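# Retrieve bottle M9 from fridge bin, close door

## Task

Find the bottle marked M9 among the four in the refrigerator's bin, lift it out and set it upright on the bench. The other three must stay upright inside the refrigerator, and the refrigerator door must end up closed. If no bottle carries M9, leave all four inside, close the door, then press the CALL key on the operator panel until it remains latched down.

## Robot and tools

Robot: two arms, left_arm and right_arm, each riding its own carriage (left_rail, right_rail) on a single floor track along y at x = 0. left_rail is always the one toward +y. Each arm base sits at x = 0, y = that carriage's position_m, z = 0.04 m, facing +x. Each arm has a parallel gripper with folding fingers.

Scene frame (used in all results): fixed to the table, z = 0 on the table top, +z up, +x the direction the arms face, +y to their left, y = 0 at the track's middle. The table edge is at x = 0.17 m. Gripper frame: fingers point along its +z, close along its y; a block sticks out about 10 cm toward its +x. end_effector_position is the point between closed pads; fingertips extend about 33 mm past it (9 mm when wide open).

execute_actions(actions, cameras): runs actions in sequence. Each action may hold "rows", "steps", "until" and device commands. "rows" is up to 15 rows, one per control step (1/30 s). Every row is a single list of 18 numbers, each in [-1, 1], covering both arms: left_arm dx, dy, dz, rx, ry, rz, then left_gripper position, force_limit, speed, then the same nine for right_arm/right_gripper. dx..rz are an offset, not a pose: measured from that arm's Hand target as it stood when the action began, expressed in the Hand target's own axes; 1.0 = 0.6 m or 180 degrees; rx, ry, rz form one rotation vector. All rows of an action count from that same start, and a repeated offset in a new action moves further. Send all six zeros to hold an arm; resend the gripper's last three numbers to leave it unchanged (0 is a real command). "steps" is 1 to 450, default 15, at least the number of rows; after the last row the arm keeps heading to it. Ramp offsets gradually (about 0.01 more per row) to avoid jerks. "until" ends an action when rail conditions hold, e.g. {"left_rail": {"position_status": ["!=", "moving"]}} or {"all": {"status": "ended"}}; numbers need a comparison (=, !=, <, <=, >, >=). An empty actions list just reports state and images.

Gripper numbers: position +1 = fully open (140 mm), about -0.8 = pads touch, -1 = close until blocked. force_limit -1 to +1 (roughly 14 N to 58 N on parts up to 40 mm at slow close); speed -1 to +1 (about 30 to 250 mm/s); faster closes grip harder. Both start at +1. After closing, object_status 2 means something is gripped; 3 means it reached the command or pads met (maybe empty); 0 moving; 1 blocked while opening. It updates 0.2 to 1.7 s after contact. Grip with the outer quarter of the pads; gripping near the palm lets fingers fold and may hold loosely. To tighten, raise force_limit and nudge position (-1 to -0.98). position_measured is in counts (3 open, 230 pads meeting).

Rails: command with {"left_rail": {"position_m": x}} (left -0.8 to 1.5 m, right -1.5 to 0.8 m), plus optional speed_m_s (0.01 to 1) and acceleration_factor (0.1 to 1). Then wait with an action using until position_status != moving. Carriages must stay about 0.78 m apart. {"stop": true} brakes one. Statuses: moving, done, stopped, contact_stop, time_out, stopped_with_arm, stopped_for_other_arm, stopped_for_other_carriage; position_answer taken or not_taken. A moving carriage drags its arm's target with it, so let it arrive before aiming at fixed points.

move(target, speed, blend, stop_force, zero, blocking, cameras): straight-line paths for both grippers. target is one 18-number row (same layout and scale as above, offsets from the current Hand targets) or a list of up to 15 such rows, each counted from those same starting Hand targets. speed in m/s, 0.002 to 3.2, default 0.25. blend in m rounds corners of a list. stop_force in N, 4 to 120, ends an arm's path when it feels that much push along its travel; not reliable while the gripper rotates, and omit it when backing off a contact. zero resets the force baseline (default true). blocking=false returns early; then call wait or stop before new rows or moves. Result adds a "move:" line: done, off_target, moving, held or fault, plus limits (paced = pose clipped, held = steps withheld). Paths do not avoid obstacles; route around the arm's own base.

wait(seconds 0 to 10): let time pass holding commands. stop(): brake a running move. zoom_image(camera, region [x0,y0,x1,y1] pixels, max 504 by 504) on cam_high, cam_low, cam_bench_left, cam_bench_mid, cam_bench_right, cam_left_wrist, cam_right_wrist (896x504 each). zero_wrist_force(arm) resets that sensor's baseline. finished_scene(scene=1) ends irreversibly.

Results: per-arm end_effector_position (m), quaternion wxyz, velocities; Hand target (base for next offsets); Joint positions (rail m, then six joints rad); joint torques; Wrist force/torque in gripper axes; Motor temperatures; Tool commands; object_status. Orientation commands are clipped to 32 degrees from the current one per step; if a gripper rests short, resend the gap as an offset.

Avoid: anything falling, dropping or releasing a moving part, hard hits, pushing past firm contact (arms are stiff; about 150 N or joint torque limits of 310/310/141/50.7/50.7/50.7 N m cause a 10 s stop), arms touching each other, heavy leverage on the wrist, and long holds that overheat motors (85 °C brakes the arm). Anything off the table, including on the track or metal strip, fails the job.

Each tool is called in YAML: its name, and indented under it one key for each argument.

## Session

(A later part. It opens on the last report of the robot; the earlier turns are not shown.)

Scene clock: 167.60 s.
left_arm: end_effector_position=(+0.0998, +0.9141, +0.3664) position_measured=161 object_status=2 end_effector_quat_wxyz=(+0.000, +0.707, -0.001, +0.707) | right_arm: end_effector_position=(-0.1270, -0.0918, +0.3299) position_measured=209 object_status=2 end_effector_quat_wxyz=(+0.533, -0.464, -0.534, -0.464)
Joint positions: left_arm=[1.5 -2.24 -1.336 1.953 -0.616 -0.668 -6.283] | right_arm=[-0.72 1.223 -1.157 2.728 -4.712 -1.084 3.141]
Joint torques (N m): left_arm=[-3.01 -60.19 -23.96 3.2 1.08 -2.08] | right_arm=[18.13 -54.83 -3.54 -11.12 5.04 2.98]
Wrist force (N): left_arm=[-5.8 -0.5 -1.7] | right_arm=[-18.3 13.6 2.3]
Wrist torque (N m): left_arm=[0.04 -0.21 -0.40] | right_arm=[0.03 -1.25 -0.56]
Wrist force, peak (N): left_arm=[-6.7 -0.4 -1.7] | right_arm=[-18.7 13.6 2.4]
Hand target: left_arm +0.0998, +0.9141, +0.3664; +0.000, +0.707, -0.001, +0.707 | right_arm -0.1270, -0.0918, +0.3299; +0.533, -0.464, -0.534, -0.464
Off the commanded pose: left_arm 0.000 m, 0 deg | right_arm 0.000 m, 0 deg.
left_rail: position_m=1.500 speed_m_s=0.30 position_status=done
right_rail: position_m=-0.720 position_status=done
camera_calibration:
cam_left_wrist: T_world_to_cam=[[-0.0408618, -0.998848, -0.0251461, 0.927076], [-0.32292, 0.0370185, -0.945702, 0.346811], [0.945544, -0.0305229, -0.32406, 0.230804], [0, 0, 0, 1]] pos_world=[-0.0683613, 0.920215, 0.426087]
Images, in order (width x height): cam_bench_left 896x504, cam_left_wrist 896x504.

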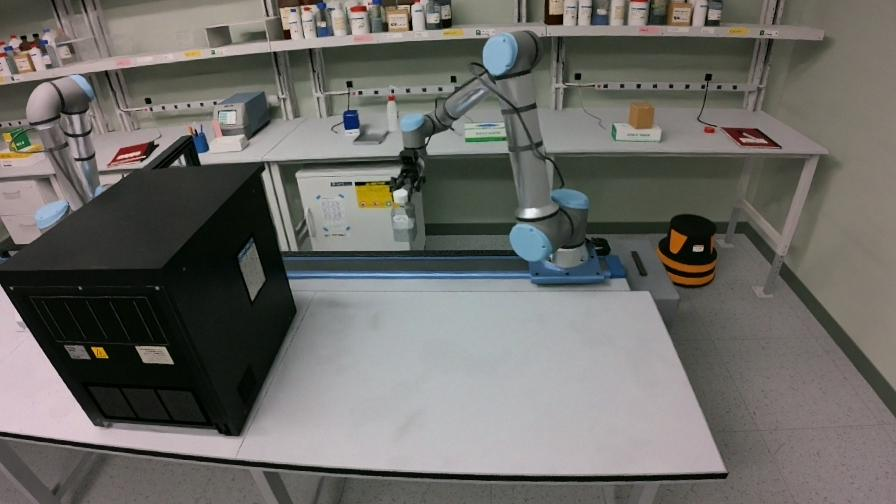

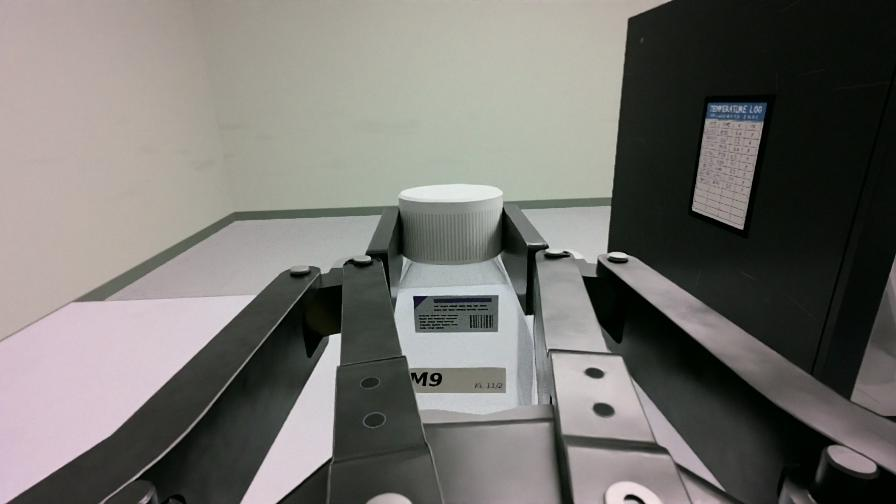

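move:
  target:
    - [0,0,0.2,0,0,0,-0.98,0,-1,0,0,0,0,0,0,-1,-0.05,-1]
    - [-0.25,0,0.5,0,0,0,-0.98,0,-1,0,0,0,0,0,0,-1,-0.05,-1]
  speed: 0.12
  blend: [0.05,0]
  cameras: ["cam_left_wrist","cam_bench_left","cam_bench_mid","cam_high","cam_low"]

Scene clock: 171.83 s.
left_arm: end_effector_position=(+0.3998, +0.9141, +0.2166) position_measured=161 object_status=2 end_effector_quat_wxyz=(+0.000, +0.707, -0.001, +0.707) | right_arm: end_effector_position=(-0.1270, -0.0918, +0.3299) position_measured=209 object_status=2 end_effector_quat_wxyz=(+0.533, -0.464, -0.534, -0.464)
Joint positions: left_arm=[1.5 -1.77 -1.206 2.131 -0.923 -0.199 -6.285] | right_arm=[-0.72 1.223 -1.157 2.728 -4.712 -1.084 3.141]
Joint torques (N m): left_arm=[18.17 -51.37 -39.44 -0.99 1.53 -2.24] | right_arm=[15.99 -52.32 -3.66 -11.3 4.88 3.14]
Wrist force (N): left_arm=[-6.3 -0.8 -2.1] | right_arm=[-18.5 13.4 2.5]
Wrist torque (N m): left_arm=[0.03 -0.09 -0.11] | right_arm=[-0.01 -1.21 -0.56]
Wrist force, peak (N): left_arm=[-7.3 -0.9 -0.3] | right_arm=[-18.6 13.8 2.3]
Hand target: left_arm +0.3999, +0.9139, +0.2166; +0.000, +0.707, -0.001, +0.707 | right_arm -0.1270, -0.0918, +0.3299; +0.533, -0.464, -0.534, -0.464
Off the commanded pose: left_arm 0.000 m, 0 deg | right_arm 0.000 m, 0 deg.
left_rail: position_m=1.500 speed_m_s=0.30 position_status=done
right_rail: position_m=-0.720 position_status=done
joint sent to its limit (left arm) — joint 7 (wrist 3), lower limit.
move: done
camera_calibration:
cam_left_wrist: T_world_to_cam=[[-0.0409262, -0.998841, -0.0253351, 0.935526], [-0.322913, 0.0372181, -0.945697, 0.301743], [0.945543, -0.0305228, -0.324062, -0.101438], [0, 0, 0, 1]] pos_world=[0.231639, 0.920115, 0.276187]
Images, in order (width x height): cam_high 896x504, cam_low 896x504, cam_bench_left 896x504, cam_bench_mid 896x504, cam_left_wrist 896x504.

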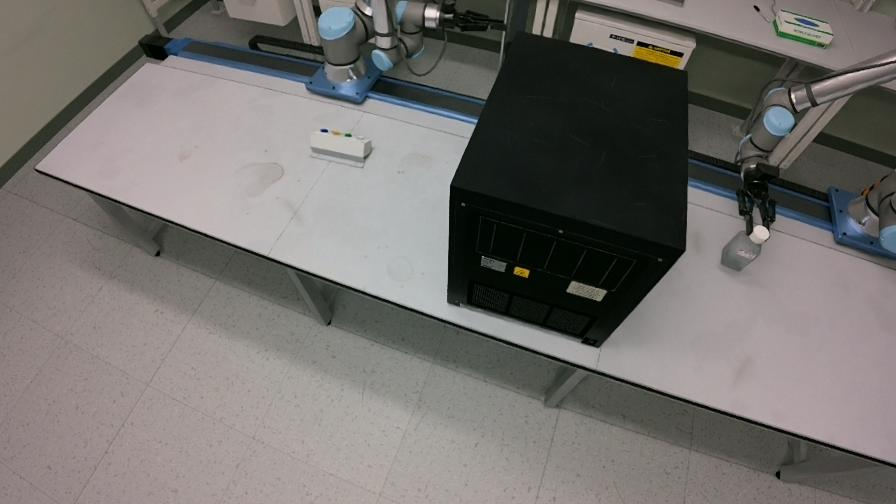

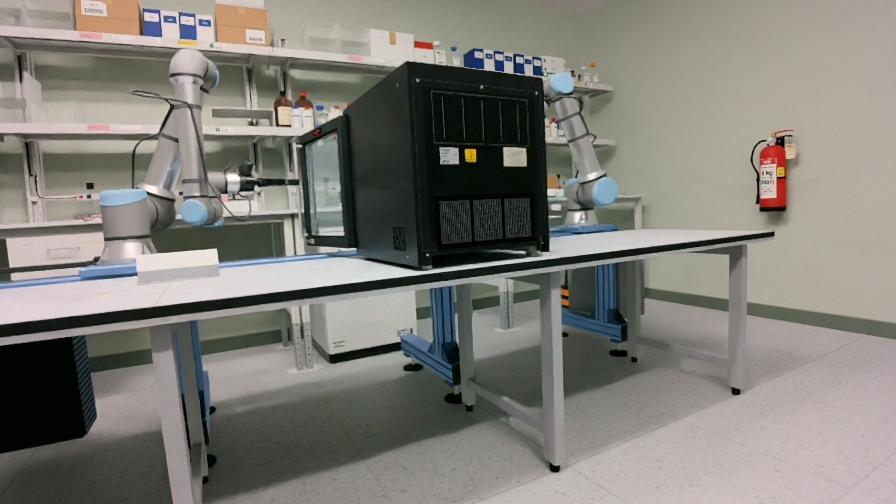

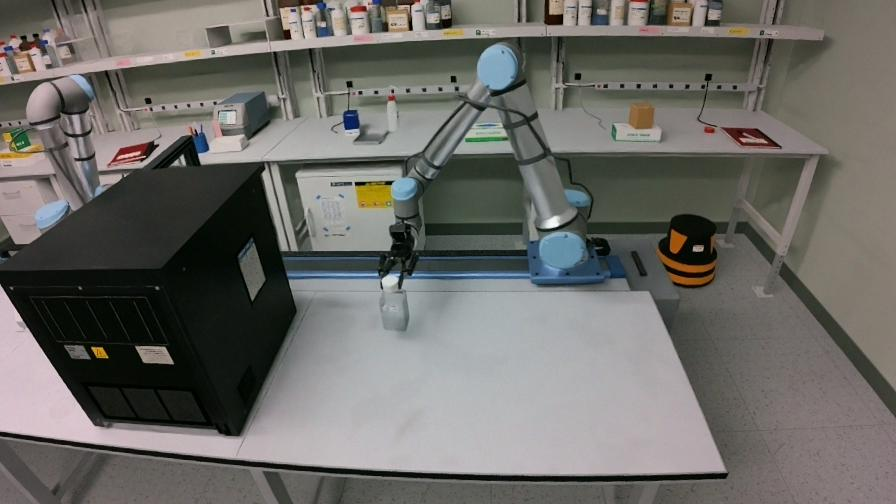

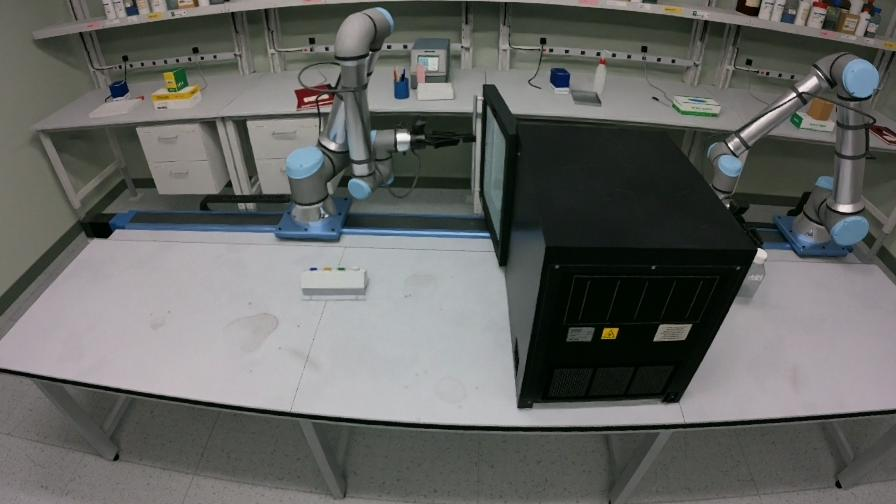

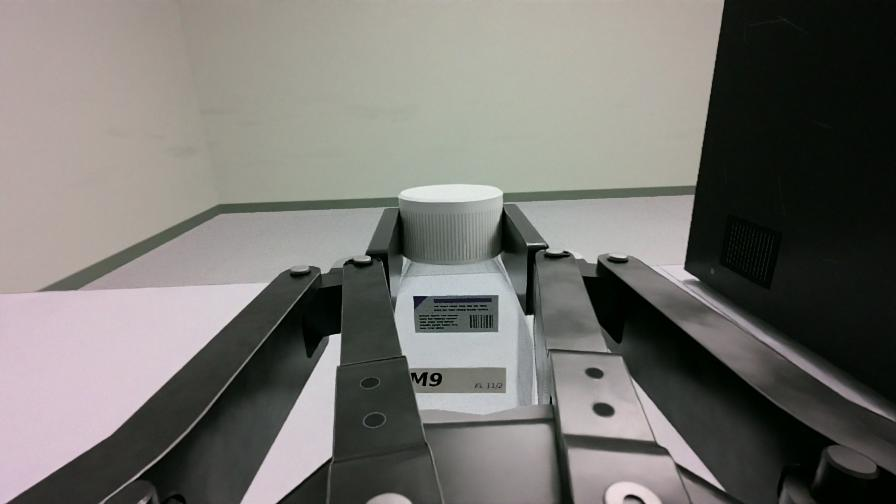

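move:
  target: [-0.12,0,0,0,0,0,-0.98,0,-1,0,0,0,0,0,0,-1,-0.05,-1]
  speed: 0.02
  stop_force: 5
  cameras: ["cam_left_wrist","cam_bench_left","cam_high"]

Scene clock: 176.33 s.
left_arm: end_effector_position=(+0.3999, +0.9140, +0.1595) position_measured=161 object_status=2 end_effector_quat_wxyz=(+0.000, +0.707, -0.001, +0.707) | right_arm: end_effector_position=(-0.1270, -0.0918, +0.3299) position_measured=209 object_status=2 end_effector_quat_wxyz=(+0.533, -0.464, -0.534, -0.464)
Joint positions: left_arm=[1.5 -1.77 -1.114 2.148 -1.032 -0.198 -6.285] | right_arm=[-0.72 1.223 -1.157 2.728 -4.712 -1.084 3.141]
Joint torques (N m): left_arm=[7.06 -71.79 -35.6 3.36 1.06 -0.69] | right_arm=[16.3 -52.63 -4.37 -11.07 4.47 2.77]
Wrist force (N): left_arm=[-5.9 -0.5 -1.2] | right_arm=[-18.3 13.5 2.2]
Wrist torque (N m): left_arm=[0.07 -0.19 -0.13] | right_arm=[0.02 -1.25 -0.56]
Wrist force, peak (N): left_arm=[15.6 -2.6 -4.8] | right_arm=[-18.8 13.4 2.4]
Hand target: left_arm +0.3999, +0.9140, +0.1595; +0.000, +0.707, -0.001, +0.707 (not the last commanded pose) | right_arm -0.1270, -0.0918, +0.3299; +0.533, -0.464, -0.534, -0.464
Off the commanded pose: left_arm 0.015 m, 0 deg | right_arm 0.000 m, 0 deg.
left_rail: position_m=1.500 speed_m_s=0.30 position_status=done
right_rail: position_m=-0.720 position_status=done
joint sent to its limit (left arm) — joint 7 (wrist 3), lower limit.
move: contact (left_arm)
camera_calibration:
cam_left_wrist: T_world_to_cam=[[-0.0408618, -0.998848, -0.0251461, 0.933934], [-0.32292, 0.0370185, -0.945702, 0.247966], [0.945544, -0.0305229, -0.32406, -0.12004], [0, 0, 0, 1]] pos_world=[0.231739, 0.920015, 0.219087]
Images, in order (width x height): cam_high 896x504, cam_bench_left 896x504, cam_left_wrist 896x504.

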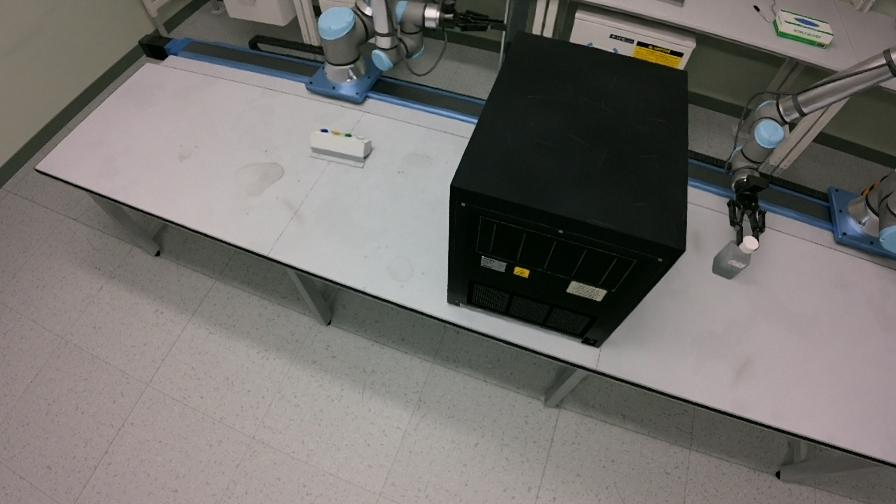

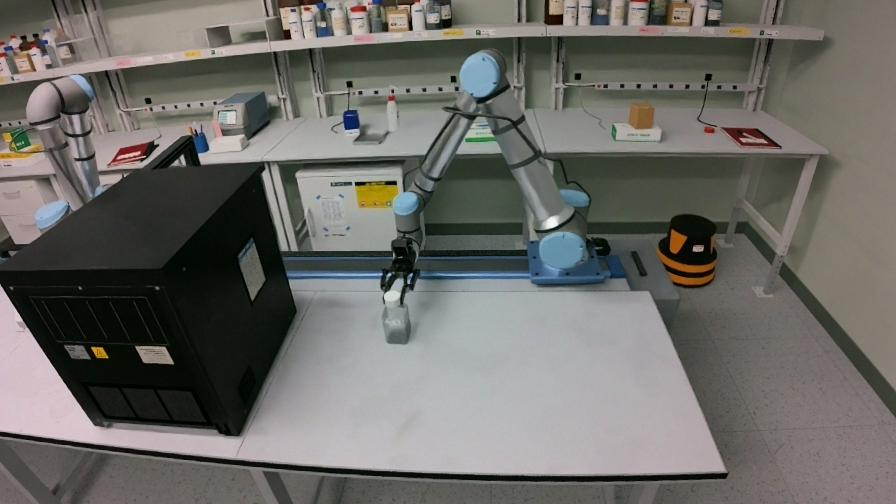

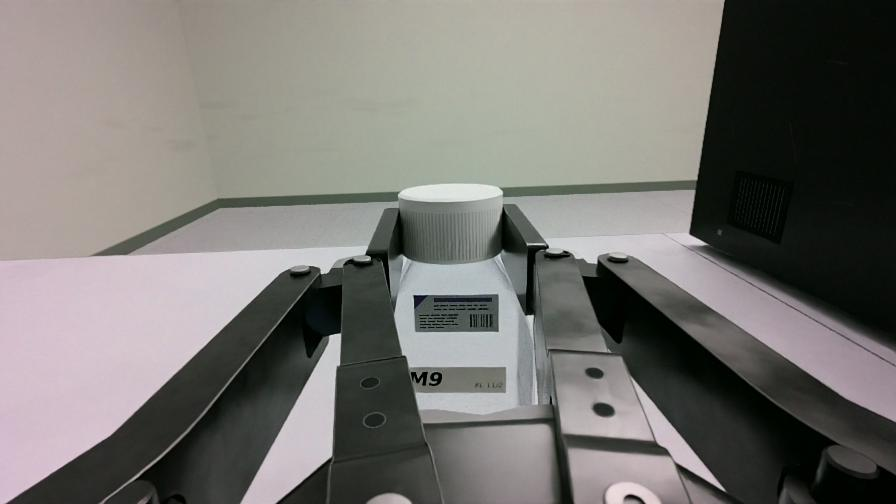

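move:
  target: [-0.006,0,0,0,0,0,-0.98,0,-1,0,0,0,0,0,0,-1,-0.05,-1]
  speed: 0.003
  stop_force: 5
  cameras: ["cam_left_wrist"]

Scene clock: 177.70 s.
left_arm: end_effector_position=(+0.3999, +0.9139, +0.1590) position_measured=161 object_status=2 end_effector_quat_wxyz=(+0.000, +0.707, -0.001, +0.707) | right_arm: end_effector_position=(-0.1270, -0.0918, +0.3299) position_measured=209 object_status=2 end_effector_quat_wxyz=(+0.533, -0.464, -0.534, -0.464)
Joint positions: left_arm=[1.5 -1.77 -1.113 2.148 -1.033 -0.198 -6.285] | right_arm=[-0.72 1.223 -1.157 2.728 -4.712 -1.084 3.141]
Joint torques (N m): left_arm=[4.88 -68.4 -25.68 2.48 0.83 -0.29] | right_arm=[15.04 -53.85 -4.99 -10.93 4.53 2.95]
Wrist force (N): left_arm=[2.6 -1.4 -3.1] | right_arm=[-18.4 13.6 2.2]
Wrist torque (N m): left_arm=[0.07 0.06 -0.08] | right_arm=[0.04 -1.22 -0.56]
Wrist force, peak (N): left_arm=[5.3 -1.4 -3.8] | right_arm=[-18.8 13.5 2.5]
Hand target: left_arm +0.3999, +0.9139, +0.1590; +0.000, +0.707, -0.001, +0.707 (not the last commanded pose) | right_arm -0.1270, -0.0918, +0.3299; +0.533, -0.464, -0.534, -0.464
Off the commanded pose: left_arm 0.003 m, 0 deg | right_arm 0.000 m, 0 deg.
left_rail: position_m=1.500 speed_m_s=0.30 position_status=done
right_rail: position_m=-0.720 position_status=done
move: contact (left_arm)
camera_calibration:
cam_left_wrist: T_world_to_cam=[[-0.040923, -0.998849, -0.0250162, 0.933808], [-0.32292, 0.0369153, -0.945706, 0.247593], [0.945541, -0.0306229, -0.324059, -0.120113], [0, 0, 0, 1]] pos_world=[0.231739, 0.919915, 0.218587]
Images, in order (width x height): cam_left_wrist 896x504.

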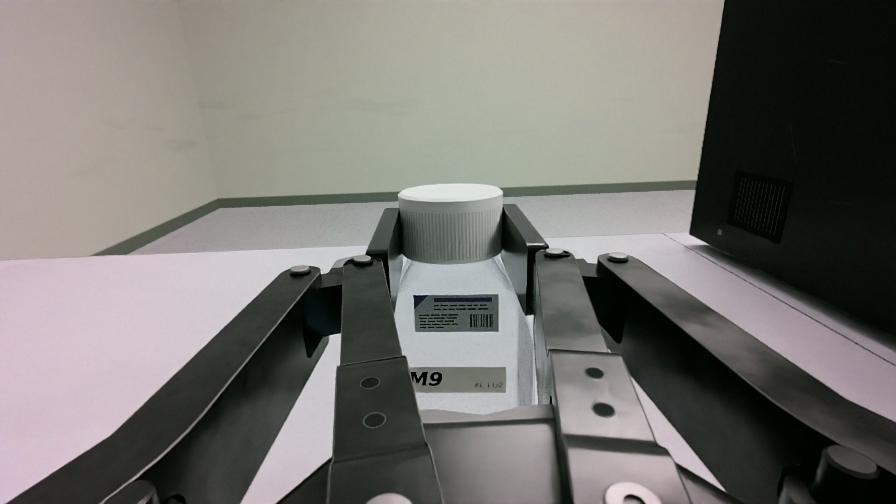

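execute_actions:
  actions:
    - {"rows":[[0,0,0,0,0,0,-0.08,0,-1,0,0,0,0,0,0,-1,-0.05,-1]],"steps":30}
  cameras: ["cam_left_wrist"]

Scene clock: 179.03 s.
left_arm: end_effector_position=(+0.3999, +0.9139, +0.1590) position_measured=139 object_status=3 end_effector_quat_wxyz=(+0.000, +0.707, -0.001, +0.707) | right_arm: end_effector_position=(-0.1270, -0.0918, +0.3299) position_measured=209 object_status=2 end_effector_quat_wxyz=(+0.533, -0.464, -0.534, -0.464)
Joint positions: left_arm=[1.5 -1.77 -1.113 2.148 -1.033 -0.198 -6.285] | right_arm=[-0.72 1.223 -1.157 2.728 -4.712 -1.084 3.141]
Joint torques (N m): left_arm=[3.92 -67.67 -24.78 2.57 0.85 0.05] | right_arm=[17.6 -54.24 -4.72 -11.05 4.23 2.75]
Wrist force (N): left_arm=[-2.0 -0.6 -1.4] | right_arm=[-18.3 13.5 2.6]
Wrist torque (N m): left_arm=[0.05 -0.10 -0.13] | right_arm=[0.02 -1.24 -0.56]
Wrist force, peak (N): left_arm=[2.6 -1.8 -2.9] | right_arm=[-18.8 13.6 2.5]
Hand target: left_arm +0.3999, +0.9139, +0.1590; +0.000, +0.707, -0.001, +0.707 | right_arm -0.1270, -0.0918, +0.3299; +0.533, -0.464, -0.534, -0.464
Off the commanded pose: left_arm 0.000 m, 0 deg | right_arm 0.000 m, 0 deg.
left_rail: position_m=1.500 speed_m_s=0.30 position_status=done
right_rail: position_m=-0.720 position_status=done
joint sent to its limit (left arm) — joint 7 (wrist 3), lower limit.
camera_calibration:
cam_left_wrist: T_world_to_cam=[[-0.040923, -0.998849, -0.0250162, 0.933908], [-0.32292, 0.0369153, -0.945706, 0.247589], [0.945541, -0.0306229, -0.324059, -0.12011], [0, 0, 0, 1]] pos_world=[0.231739, 0.920015, 0.218587]
Images, in order (width x height): cam_left_wrist 896x504.

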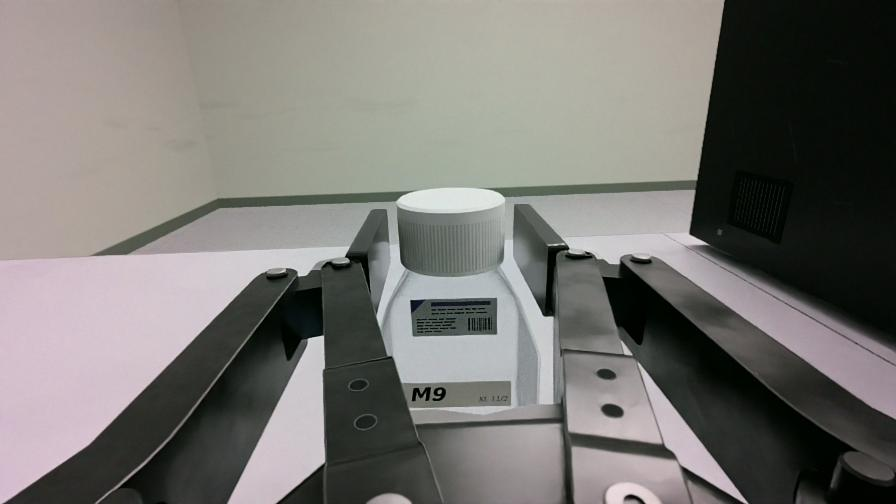

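Standing. Retreat in −x, up; check the fridge via the right wrist later.

move:
  target:
    - [0,0,-0.15,0,0,0,-0.08,0,-1,0,0,0,0,0,0,-1,-0.05,-1]
    - [0.25,0,-0.4,0,0,0,-0.08,0,-1,0,0,0,0,0,0,-1,-0.05,-1]
  speed: 0.1
  blend: [0.02,0]

Scene clock: 182.67 s.
left_arm: end_effector_position=(+0.1599, +0.9141, +0.3088) position_measured=139 object_status=3 end_effector_quat_wxyz=(+0.000, +0.707, -0.001, +0.707) | right_arm: end_effector_position=(-0.1270, -0.0918, +0.3299) position_measured=209 object_status=2 end_effector_quat_wxyz=(+0.533, -0.464, -0.534, -0.464)
Joint positions: left_arm=[1.5 -2.158 -1.301 2.035 -0.733 -0.586 -6.283] | right_arm=[-0.72 1.223 -1.157 2.728 -4.712 -1.084 3.141]
Joint torques (N m): left_arm=[-7.47 -65.01 -43.27 4.2 -1.61 -2.15] | right_arm=[17.03 -53.67 -5.08 -10.84 4.02 2.71]
Wrist force (N): left_arm=[-2.7 -0.6 -1.9] | right_arm=[-18.7 13.3 2.3]
Wrist torque (N m): left_arm=[0.10 0.02 -0.27] | right_arm=[-0.04 -1.15 -0.56]
Wrist force, peak (N): left_arm=[-2.8 -1.2 -2.6] | right_arm=[-18.7 13.6 2.5]
Hand target: left_arm +0.1598, +0.9141, +0.3089; +0.000, +0.707, -0.001, +0.707 | right_arm -0.1270, -0.0918, +0.3299; +0.533, -0.464, -0.534, -0.464
Off the commanded pose: left_arm 0.000 m, 0 deg | right_arm 0.000 m, 0 deg.
left_rail: position_m=1.500 speed_m_s=0.30 position_status=done
right_rail: position_m=-0.720 position_status=done
move: done
camera_calibration:
cam_left_wrist: T_world_to_cam=[[-0.0408285, -0.998852, -0.0250485, 0.927952], [-0.322923, 0.0369154, -0.945705, 0.311846], [0.945544, -0.030523, -0.32406, 0.155308], [0, 0, 0, 1]] pos_world=[-0.00826132, 0.920115, 0.368487]
cam_right_wrist: T_world_to_cam=[[0.981191, 0.193024, -0.00246522, 0.159329], [0.0611429, -0.322868, -0.944467, 0.290637], [-0.183101, 0.926552, -0.328597, 0.350487], [0, 0, 0, 1]] pos_world=[-0.109929, -0.261661, 0.390059]

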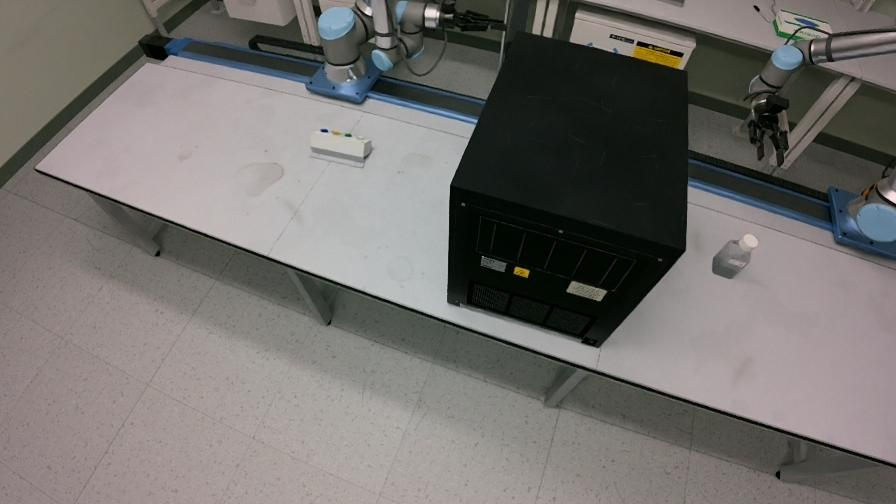

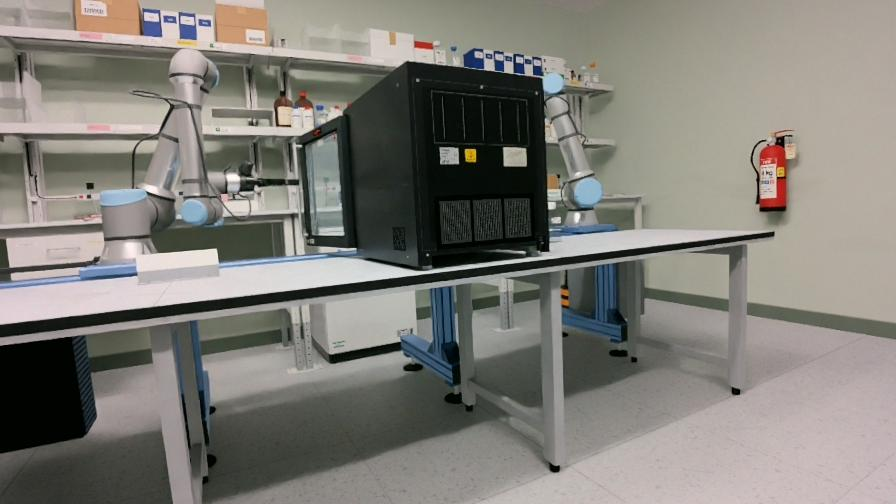

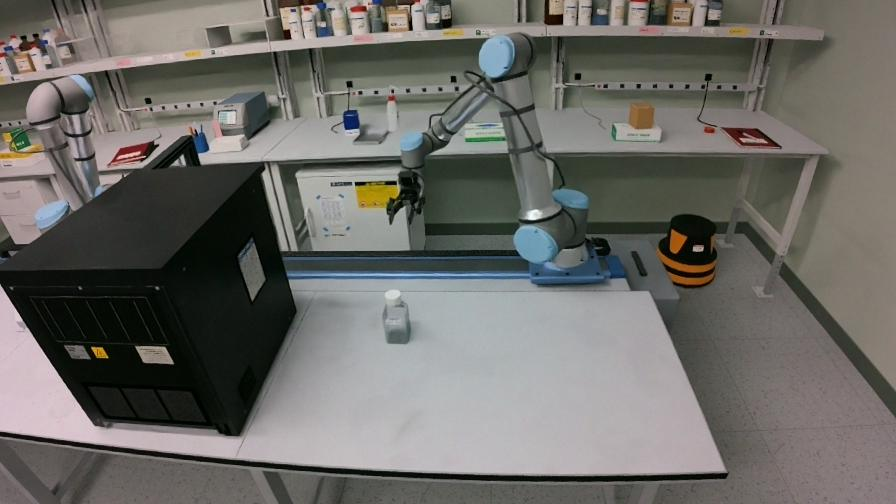

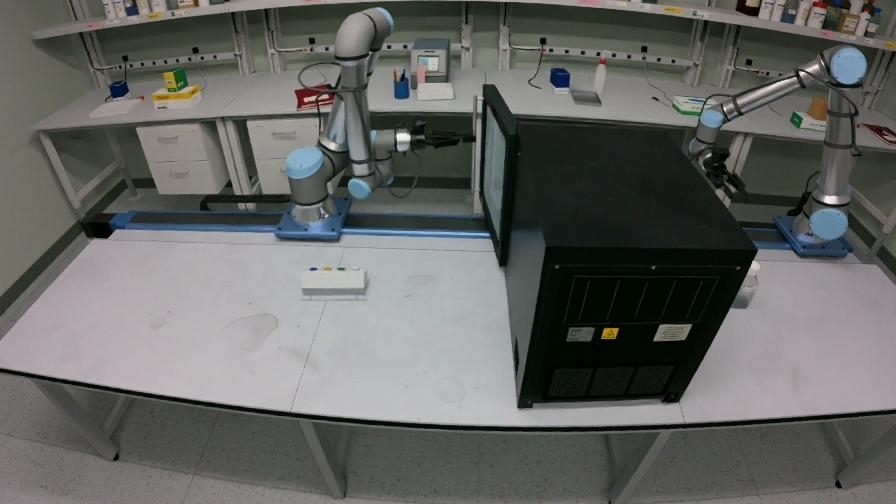

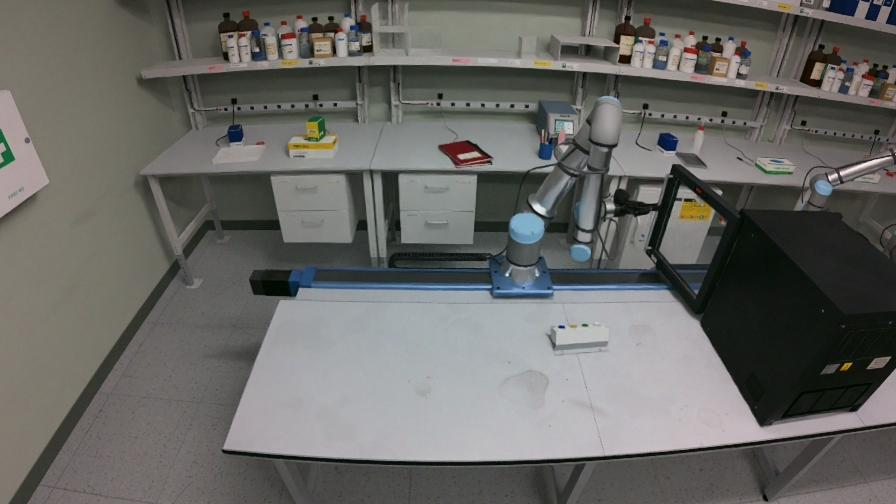

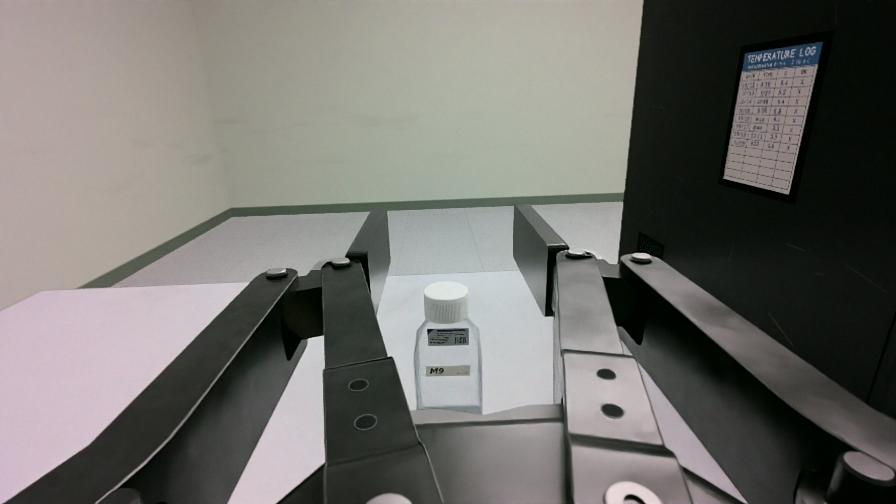

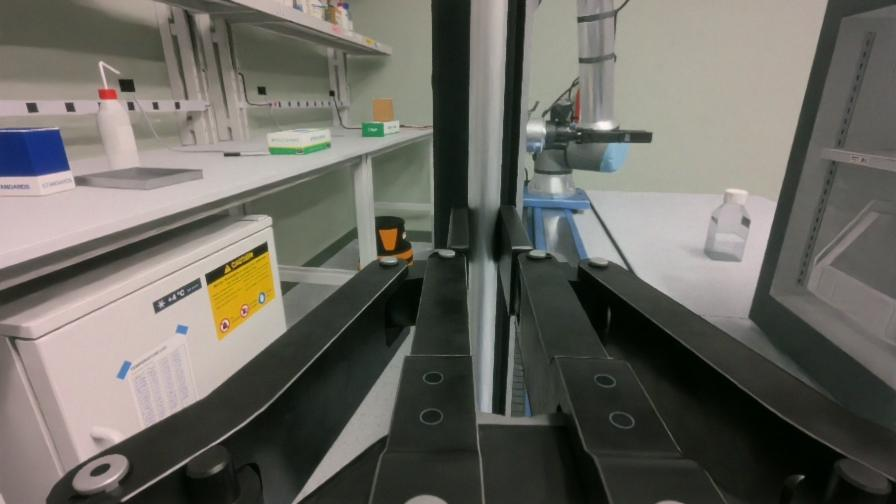

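zoom_image:
  camera: "cam_right_wrist"
  region: [740, 0, 896, 370]

Scaled by 1.362 from the camera's 896x504 image, which has a finer 1280x720 frame.

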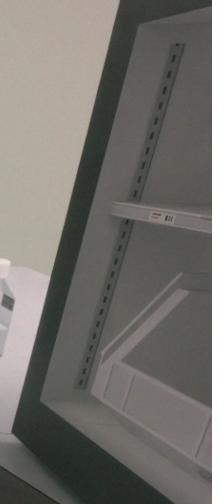

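move:
  target:
    - [0,0,0,0,0,0,-0.08,0,-1,0,-0.0122,0.0978,-0.0333,0,0,-1,-0.05,-1]
    - [0,0,0,0,0,0,-0.08,0,-1,0,-0.0112,0.1953,-0.0667,0,0,-1,-0.05,-1]
    - [0,0,0,0,0,0,-0.08,0,-1,0,0.0028,0.2918,-0.1,0,0,-1,-0.05,-1]
    - [0,0,0,0,0,0,-0.08,0,-1,0,0.0292,0.3857,-0.1333,0,0,-1,-0.05,-1]
  speed: 0.08
  blend: [0.01,0.01,0.01,0]
  cameras: ["cam_right_wrist","cam_left_wrist"]

Scene clock: 186.70 s.
left_arm: end_effector_position=(+0.1598, +0.9141, +0.3089) position_measured=139 object_status=3 end_effector_quat_wxyz=(+0.000, +0.707, -0.001, +0.707) | right_arm: end_effector_position=(-0.1416, +0.1398, +0.3297) position_measured=209 object_status=2 end_effector_quat_wxyz=(-0.425, +0.565, +0.426, +0.565)
Joint positions: left_arm=[1.5 -2.158 -1.301 2.035 -0.733 -0.587 -6.283] | right_arm=[-0.72 1.684 -0.999 2.167 -4.309 -1.964 3.141]
Joint torques (N m): left_arm=[-9.33 -61.71 -43.9 4.28 -1.99 -2.37] | right_arm=[26.27 -51.73 -29.09 0.81 2.72 -0.78]
Wrist force (N): left_arm=[-2.5 -0.2 -1.9] | right_arm=[3.0 17.3 3.1]
Wrist torque (N m): left_arm=[0.17 -0.02 -0.27] | right_arm=[-0.15 -0.37 -0.65]
Wrist force, peak (N): left_arm=[-3.3 -1.0 -2.2] | right_arm=[-12.8 22.2 3.2]
Hand target: left_arm +0.1598, +0.9141, +0.3089; +0.000, +0.707, -0.001, +0.707 | right_arm -0.1417, +0.1398, +0.3298; -0.425, +0.565, +0.426, +0.565
Off the commanded pose: left_arm 0.000 m, 0 deg | right_arm 0.000 m, 0 deg.
left_rail: position_m=1.500 speed_m_s=0.30 position_status=done
right_rail: position_m=-0.720 position_status=done
move: done
camera_calibration:
cam_left_wrist: T_world_to_cam=[[-0.040923, -0.998849, -0.0250162, 0.927932], [-0.32292, 0.0369153, -0.945706, 0.311814], [0.945541, -0.0306229, -0.324059, 0.155494], [0, 0, 0, 1]] pos_world=[-0.00836136, 0.920115, 0.368487]
cam_right_wrist: T_world_to_cam=[[0.974882, -0.222712, -0.00223797, 0.186187], [-0.0751972, -0.31967, -0.94454, 0.346508], [0.209645, 0.920983, -0.328388, 0.189568], [0, 0, 0, 1]] pos_world=[-0.195196, -0.0223547, 0.389959]
Images, in order (width x height): cam_left_wrist 896x504, cam_right_wrist 896x504.

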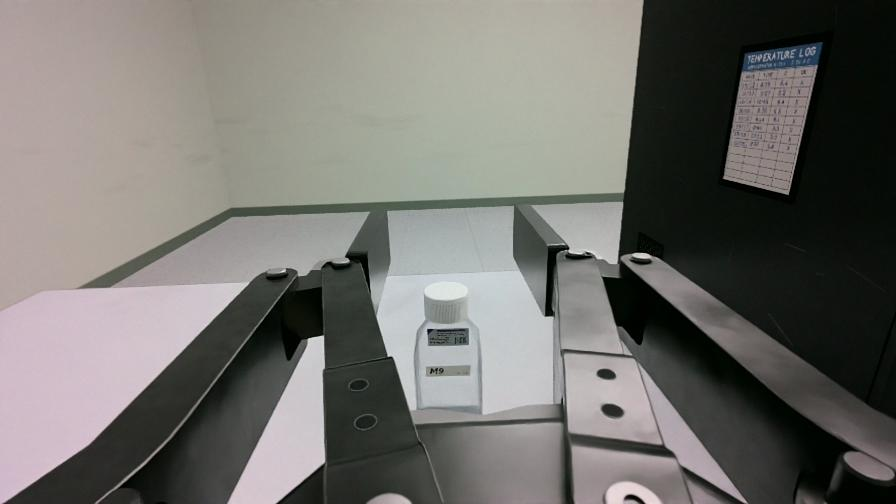

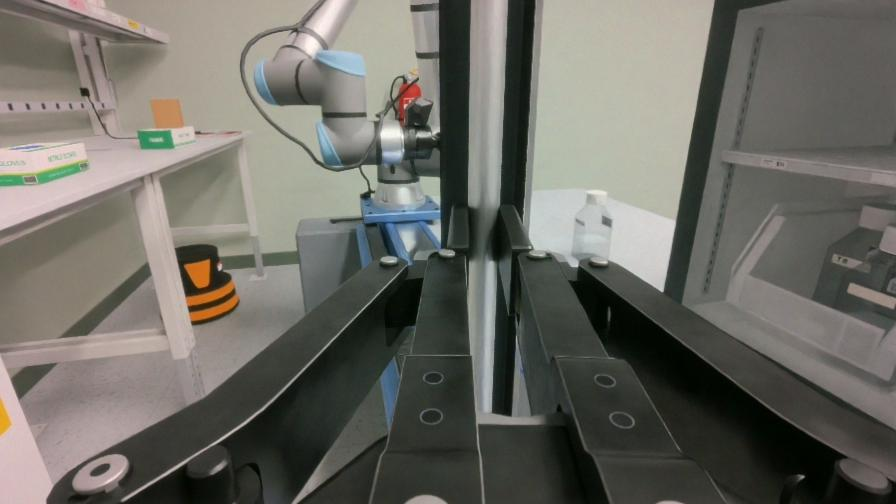

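move:
  target:
    - [0,0,0,0,0,0,-0.08,0,-1,0,-0.0007,0.0973,-0.0333,0,0,-1,-0.05,-1]
    - [0,0,0,0,0,0,-0.08,0,-1,0,0.0105,0.1938,-0.0667,0,0,-1,-0.05,-1]
    - [0,0,0,0,0,0,-0.08,0,-1,0,0.0345,0.288,-0.1,0,0,-1,-0.05,-1]
    - [0,0,0,0,0,0,-0.08,0,-1,0,0.0703,0.3782,-0.1333,0,0,-1,-0.05,-1]
    - [0,0,0,0,0,0,-0.08,0,-1,0,0.1176,0.4628,-0.1667,0,0,-1,-0.05,-1]
  speed: 0.08
  blend: [0.01,0.01,0.01,0.01,0]
  cameras: ["cam_right_wrist"]

Scene clock: 191.33 s.
left_arm: end_effector_position=(+0.1598, +0.9141, +0.3089) position_measured=139 object_status=3 end_effector_quat_wxyz=(+0.000, +0.707, -0.001, +0.707) | right_arm: end_effector_position=(+0.0029, +0.3872, +0.3297) position_measured=209 object_status=2 end_effector_quat_wxyz=(-0.264, +0.656, +0.265, +0.656)
Joint positions: left_arm=[1.5 -2.158 -1.301 2.035 -0.733 -0.587 -6.283] | right_arm=[-0.72 1.648 -0.682 1.45 -3.909 -2.452 3.141]
Joint torques (N m): left_arm=[-8.87 -60.74 -43.31 4.23 -1.46 -2.45] | right_arm=[-8.56 -68.15 -27.48 4.16 -3.32 -1.89]
Wrist force (N): left_arm=[-2.6 -0.4 -2.0] | right_arm=[21.0 -1.0 3.0]
Wrist torque (N m): left_arm=[0.13 0.00 -0.26] | right_arm=[0.26 0.07 -0.61]
Wrist force, peak (N): left_arm=[-3.3 -0.7 -2.5] | right_arm=[23.7 -31.3 5.9]
Hand target: left_arm +0.1598, +0.9141, +0.3089; +0.000, +0.707, -0.001, +0.707 | right_arm +0.0029, +0.3872, +0.3297; -0.264, +0.656, +0.265, +0.656
Off the commanded pose: left_arm 0.000 m, 0 deg | right_arm 0.000 m, 0 deg.
left_rail: position_m=1.500 speed_m_s=0.30 position_status=done
right_rail: position_m=-0.720 position_status=done
move: done
camera_calibration:
cam_right_wrist: T_world_to_cam=[[0.732815, -0.680425, -0.00207616, 0.27822], [-0.224683, -0.239101, -0.944642, 0.405711], [0.642261, 0.692714, -0.328096, 0.0183807], [0, 0, 0, 1]] pos_world=[-0.124532, 0.273581, 0.38986]
Images, in order (width x height): cam_right_wrist 896x504.

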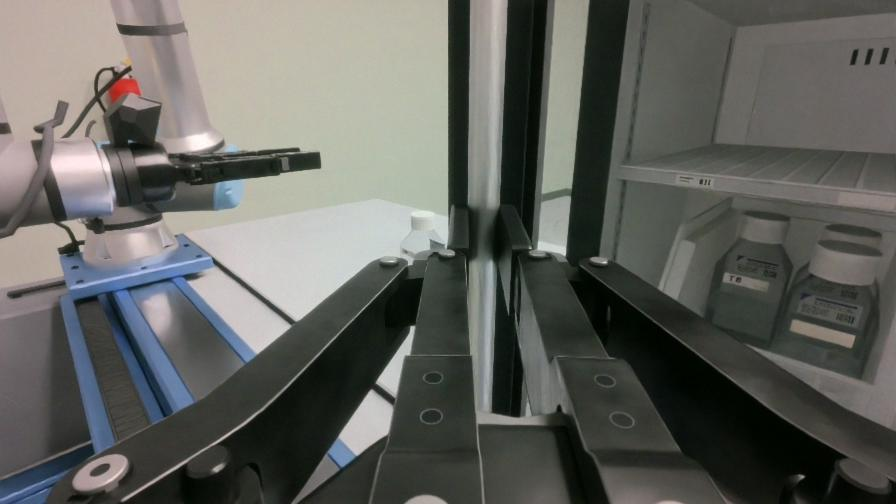

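move:
  target:
    - [0,0,0,0,0,0,-0.08,0,-1,0,0.0102,0.0955,-0.0333,0,0,-1,-0.05,-1]
    - [0,0,0,0,0,0,-0.08,0,-1,0,0.0338,0.1895,-0.0667,0,0,-1,-0.05,-1]
    - [0,0,0,0,0,0,-0.08,0,-1,0,0.0697,0.2793,-0.1,0,0,-1,-0.05,-1]
  speed: 0.08
  blend: [0.01,0.01,0]
  cameras: ["cam_right_wrist"]

Scene clock: 194.33 s.
left_arm: end_effector_position=(+0.1598, +0.9141, +0.3089) position_measured=139 object_status=3 end_effector_quat_wxyz=(+0.000, +0.707, -0.001, +0.707) | right_arm: end_effector_position=(+0.1526, +0.4734, +0.3297) position_measured=209 object_status=2 end_effector_quat_wxyz=(-0.159, +0.689, +0.159, +0.689)
Joint positions: left_arm=[1.5 -2.158 -1.301 2.035 -0.733 -0.587 -6.283] | right_arm=[-0.72 1.551 -0.468 0.994 -3.668 -2.669 3.141]
Joint torques (N m): left_arm=[-6.57 -62.66 -44 3.63 -1.6 -2.72] | right_arm=[-1.54 -88.28 -37.59 4.27 0.78 -2.51]
Wrist force (N): left_arm=[-2.7 -0.3 -2.1] | right_arm=[16.9 10.0 1.3]
Wrist torque (N m): left_arm=[0.15 0.03 -0.26] | right_arm=[0.09 -0.02 -0.60]
Wrist force, peak (N): left_arm=[-2.9 -1.3 -2.4] | right_arm=[21.7 -25.4 7.2]
Hand target: left_arm +0.1598, +0.9141, +0.3089; +0.000, +0.707, -0.001, +0.707 | right_arm +0.1525, +0.4734, +0.3297; -0.159, +0.689, +0.159, +0.689
Off the commanded pose: left_arm 0.000 m, 0 deg | right_arm 0.000 m, 0 deg.
left_rail: position_m=1.500 speed_m_s=0.30 position_status=done
right_rail: position_m=-0.720 position_status=done
move: done
camera_calibration:
cam_right_wrist: T_world_to_cam=[[0.486709, -0.873562, -0.00220624, 0.356218], [-0.287539, -0.157818, -0.944677, 0.431047], [0.824885, 0.460417, -0.327995, -0.0552636], [0, 0, 0, 1]] pos_world=[-0.00384535, 0.404649, 0.389859]
Images, in order (width x height): cam_right_wrist 896x504.

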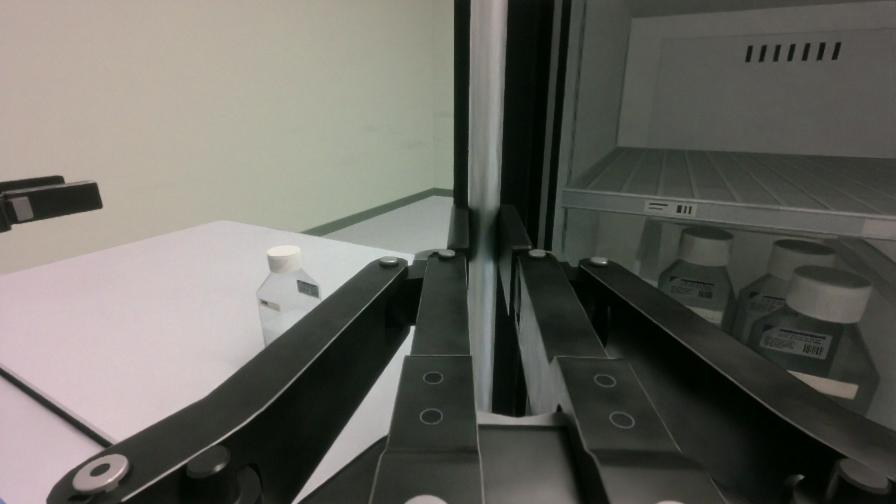

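move:
  target:
    - [0,0,0,0,0,0,-0.08,0,-1,0,0.0140,0.0763,-0.0267,0,0,-1,-0.05,-1]
  speed: 0.05
  cameras: ["cam_right_wrist","cam_bench_right","cam_bench_mid"]

Scene clock: 195.90 s.
left_arm: end_effector_position=(+0.1598, +0.9141, +0.3089) position_measured=139 object_status=3 end_effector_quat_wxyz=(+0.000, +0.707, -0.001, +0.707) | right_arm: end_effector_position=(+0.1974, +0.4859, +0.3297) position_measured=209 object_status=2 end_effector_quat_wxyz=(-0.130, +0.695, +0.130, +0.695)
Joint positions: left_arm=[1.5 -2.158 -1.301 2.035 -0.733 -0.587 -6.283] | right_arm=[-0.72 1.521 -0.406 0.863 -3.6 -2.723 3.141]
Joint torques (N m): left_arm=[-6.48 -60.62 -44.5 4.06 -1.46 -2.2] | right_arm=[1.31 -94.03 -40.04 4.03 1.47 -2.44]
Wrist force (N): left_arm=[-2.8 -0.3 -2.1] | right_arm=[15.0 11.9 2.6]
Wrist torque (N m): left_arm=[0.16 0.03 -0.26] | right_arm=[-0.05 -0.06 -0.64]
Wrist force, peak (N): left_arm=[-2.8 -0.6 -2.5] | right_arm=[16.6 -10.7 5.5]
Hand target: left_arm +0.1598, +0.9141, +0.3089; +0.000, +0.707, -0.001, +0.707 | right_arm +0.1974, +0.4859, +0.3297; -0.130, +0.695, +0.130, +0.695
Off the commanded pose: left_arm 0.000 m, 0 deg | right_arm 0.000 m, 0 deg.
left_rail: position_m=1.500 speed_m_s=0.30 position_status=done
right_rail: position_m=-0.720 position_status=done
move: done
camera_calibration:
cam_right_wrist: T_world_to_cam=[[0.4119, -0.911226, -0.00223396, 0.378482], [-0.299664, -0.13314, -0.944709, 0.436349], [0.860546, 0.389795, -0.327902, -0.0707804], [0, 0, 0, 1]] pos_world=[0.0357709, 0.430569, 0.389859]
Images, in order (width x height): cam_bench_mid 896x504, cam_bench_right 896x504, cam_right_wrist 896x504.

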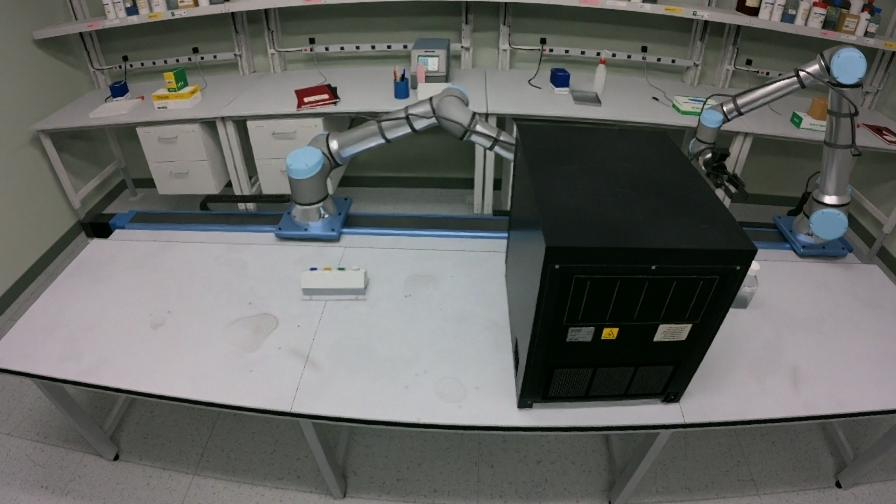

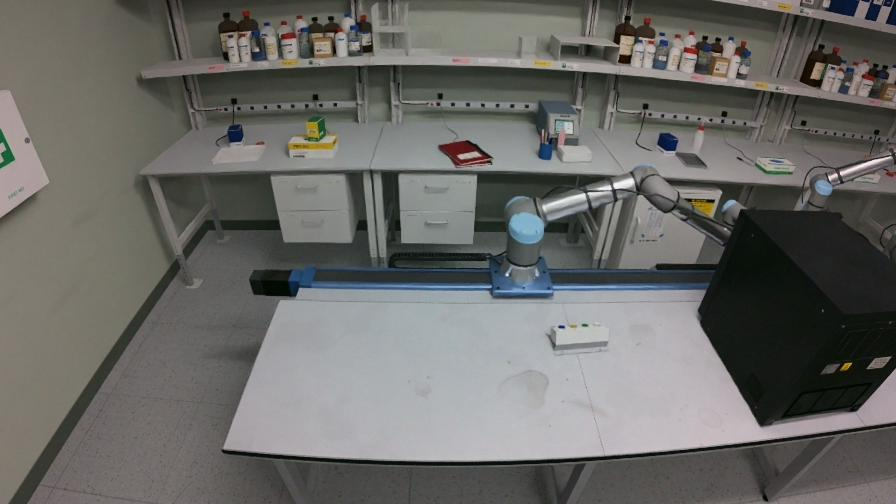

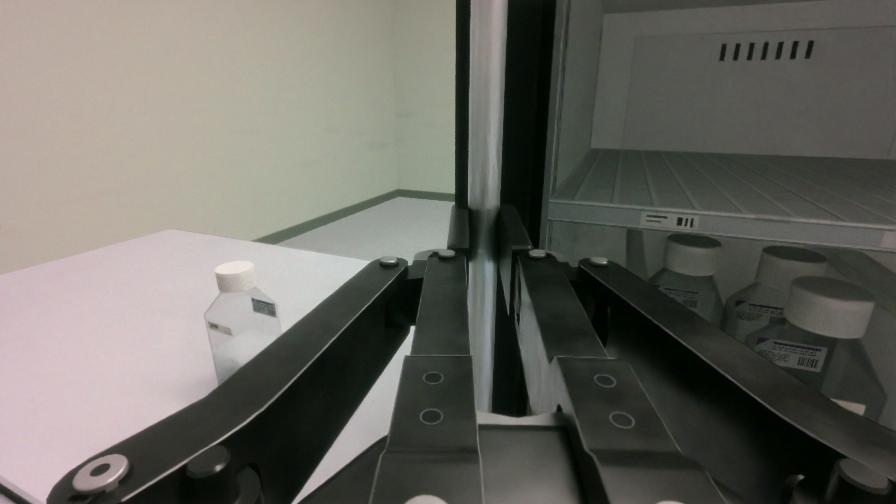

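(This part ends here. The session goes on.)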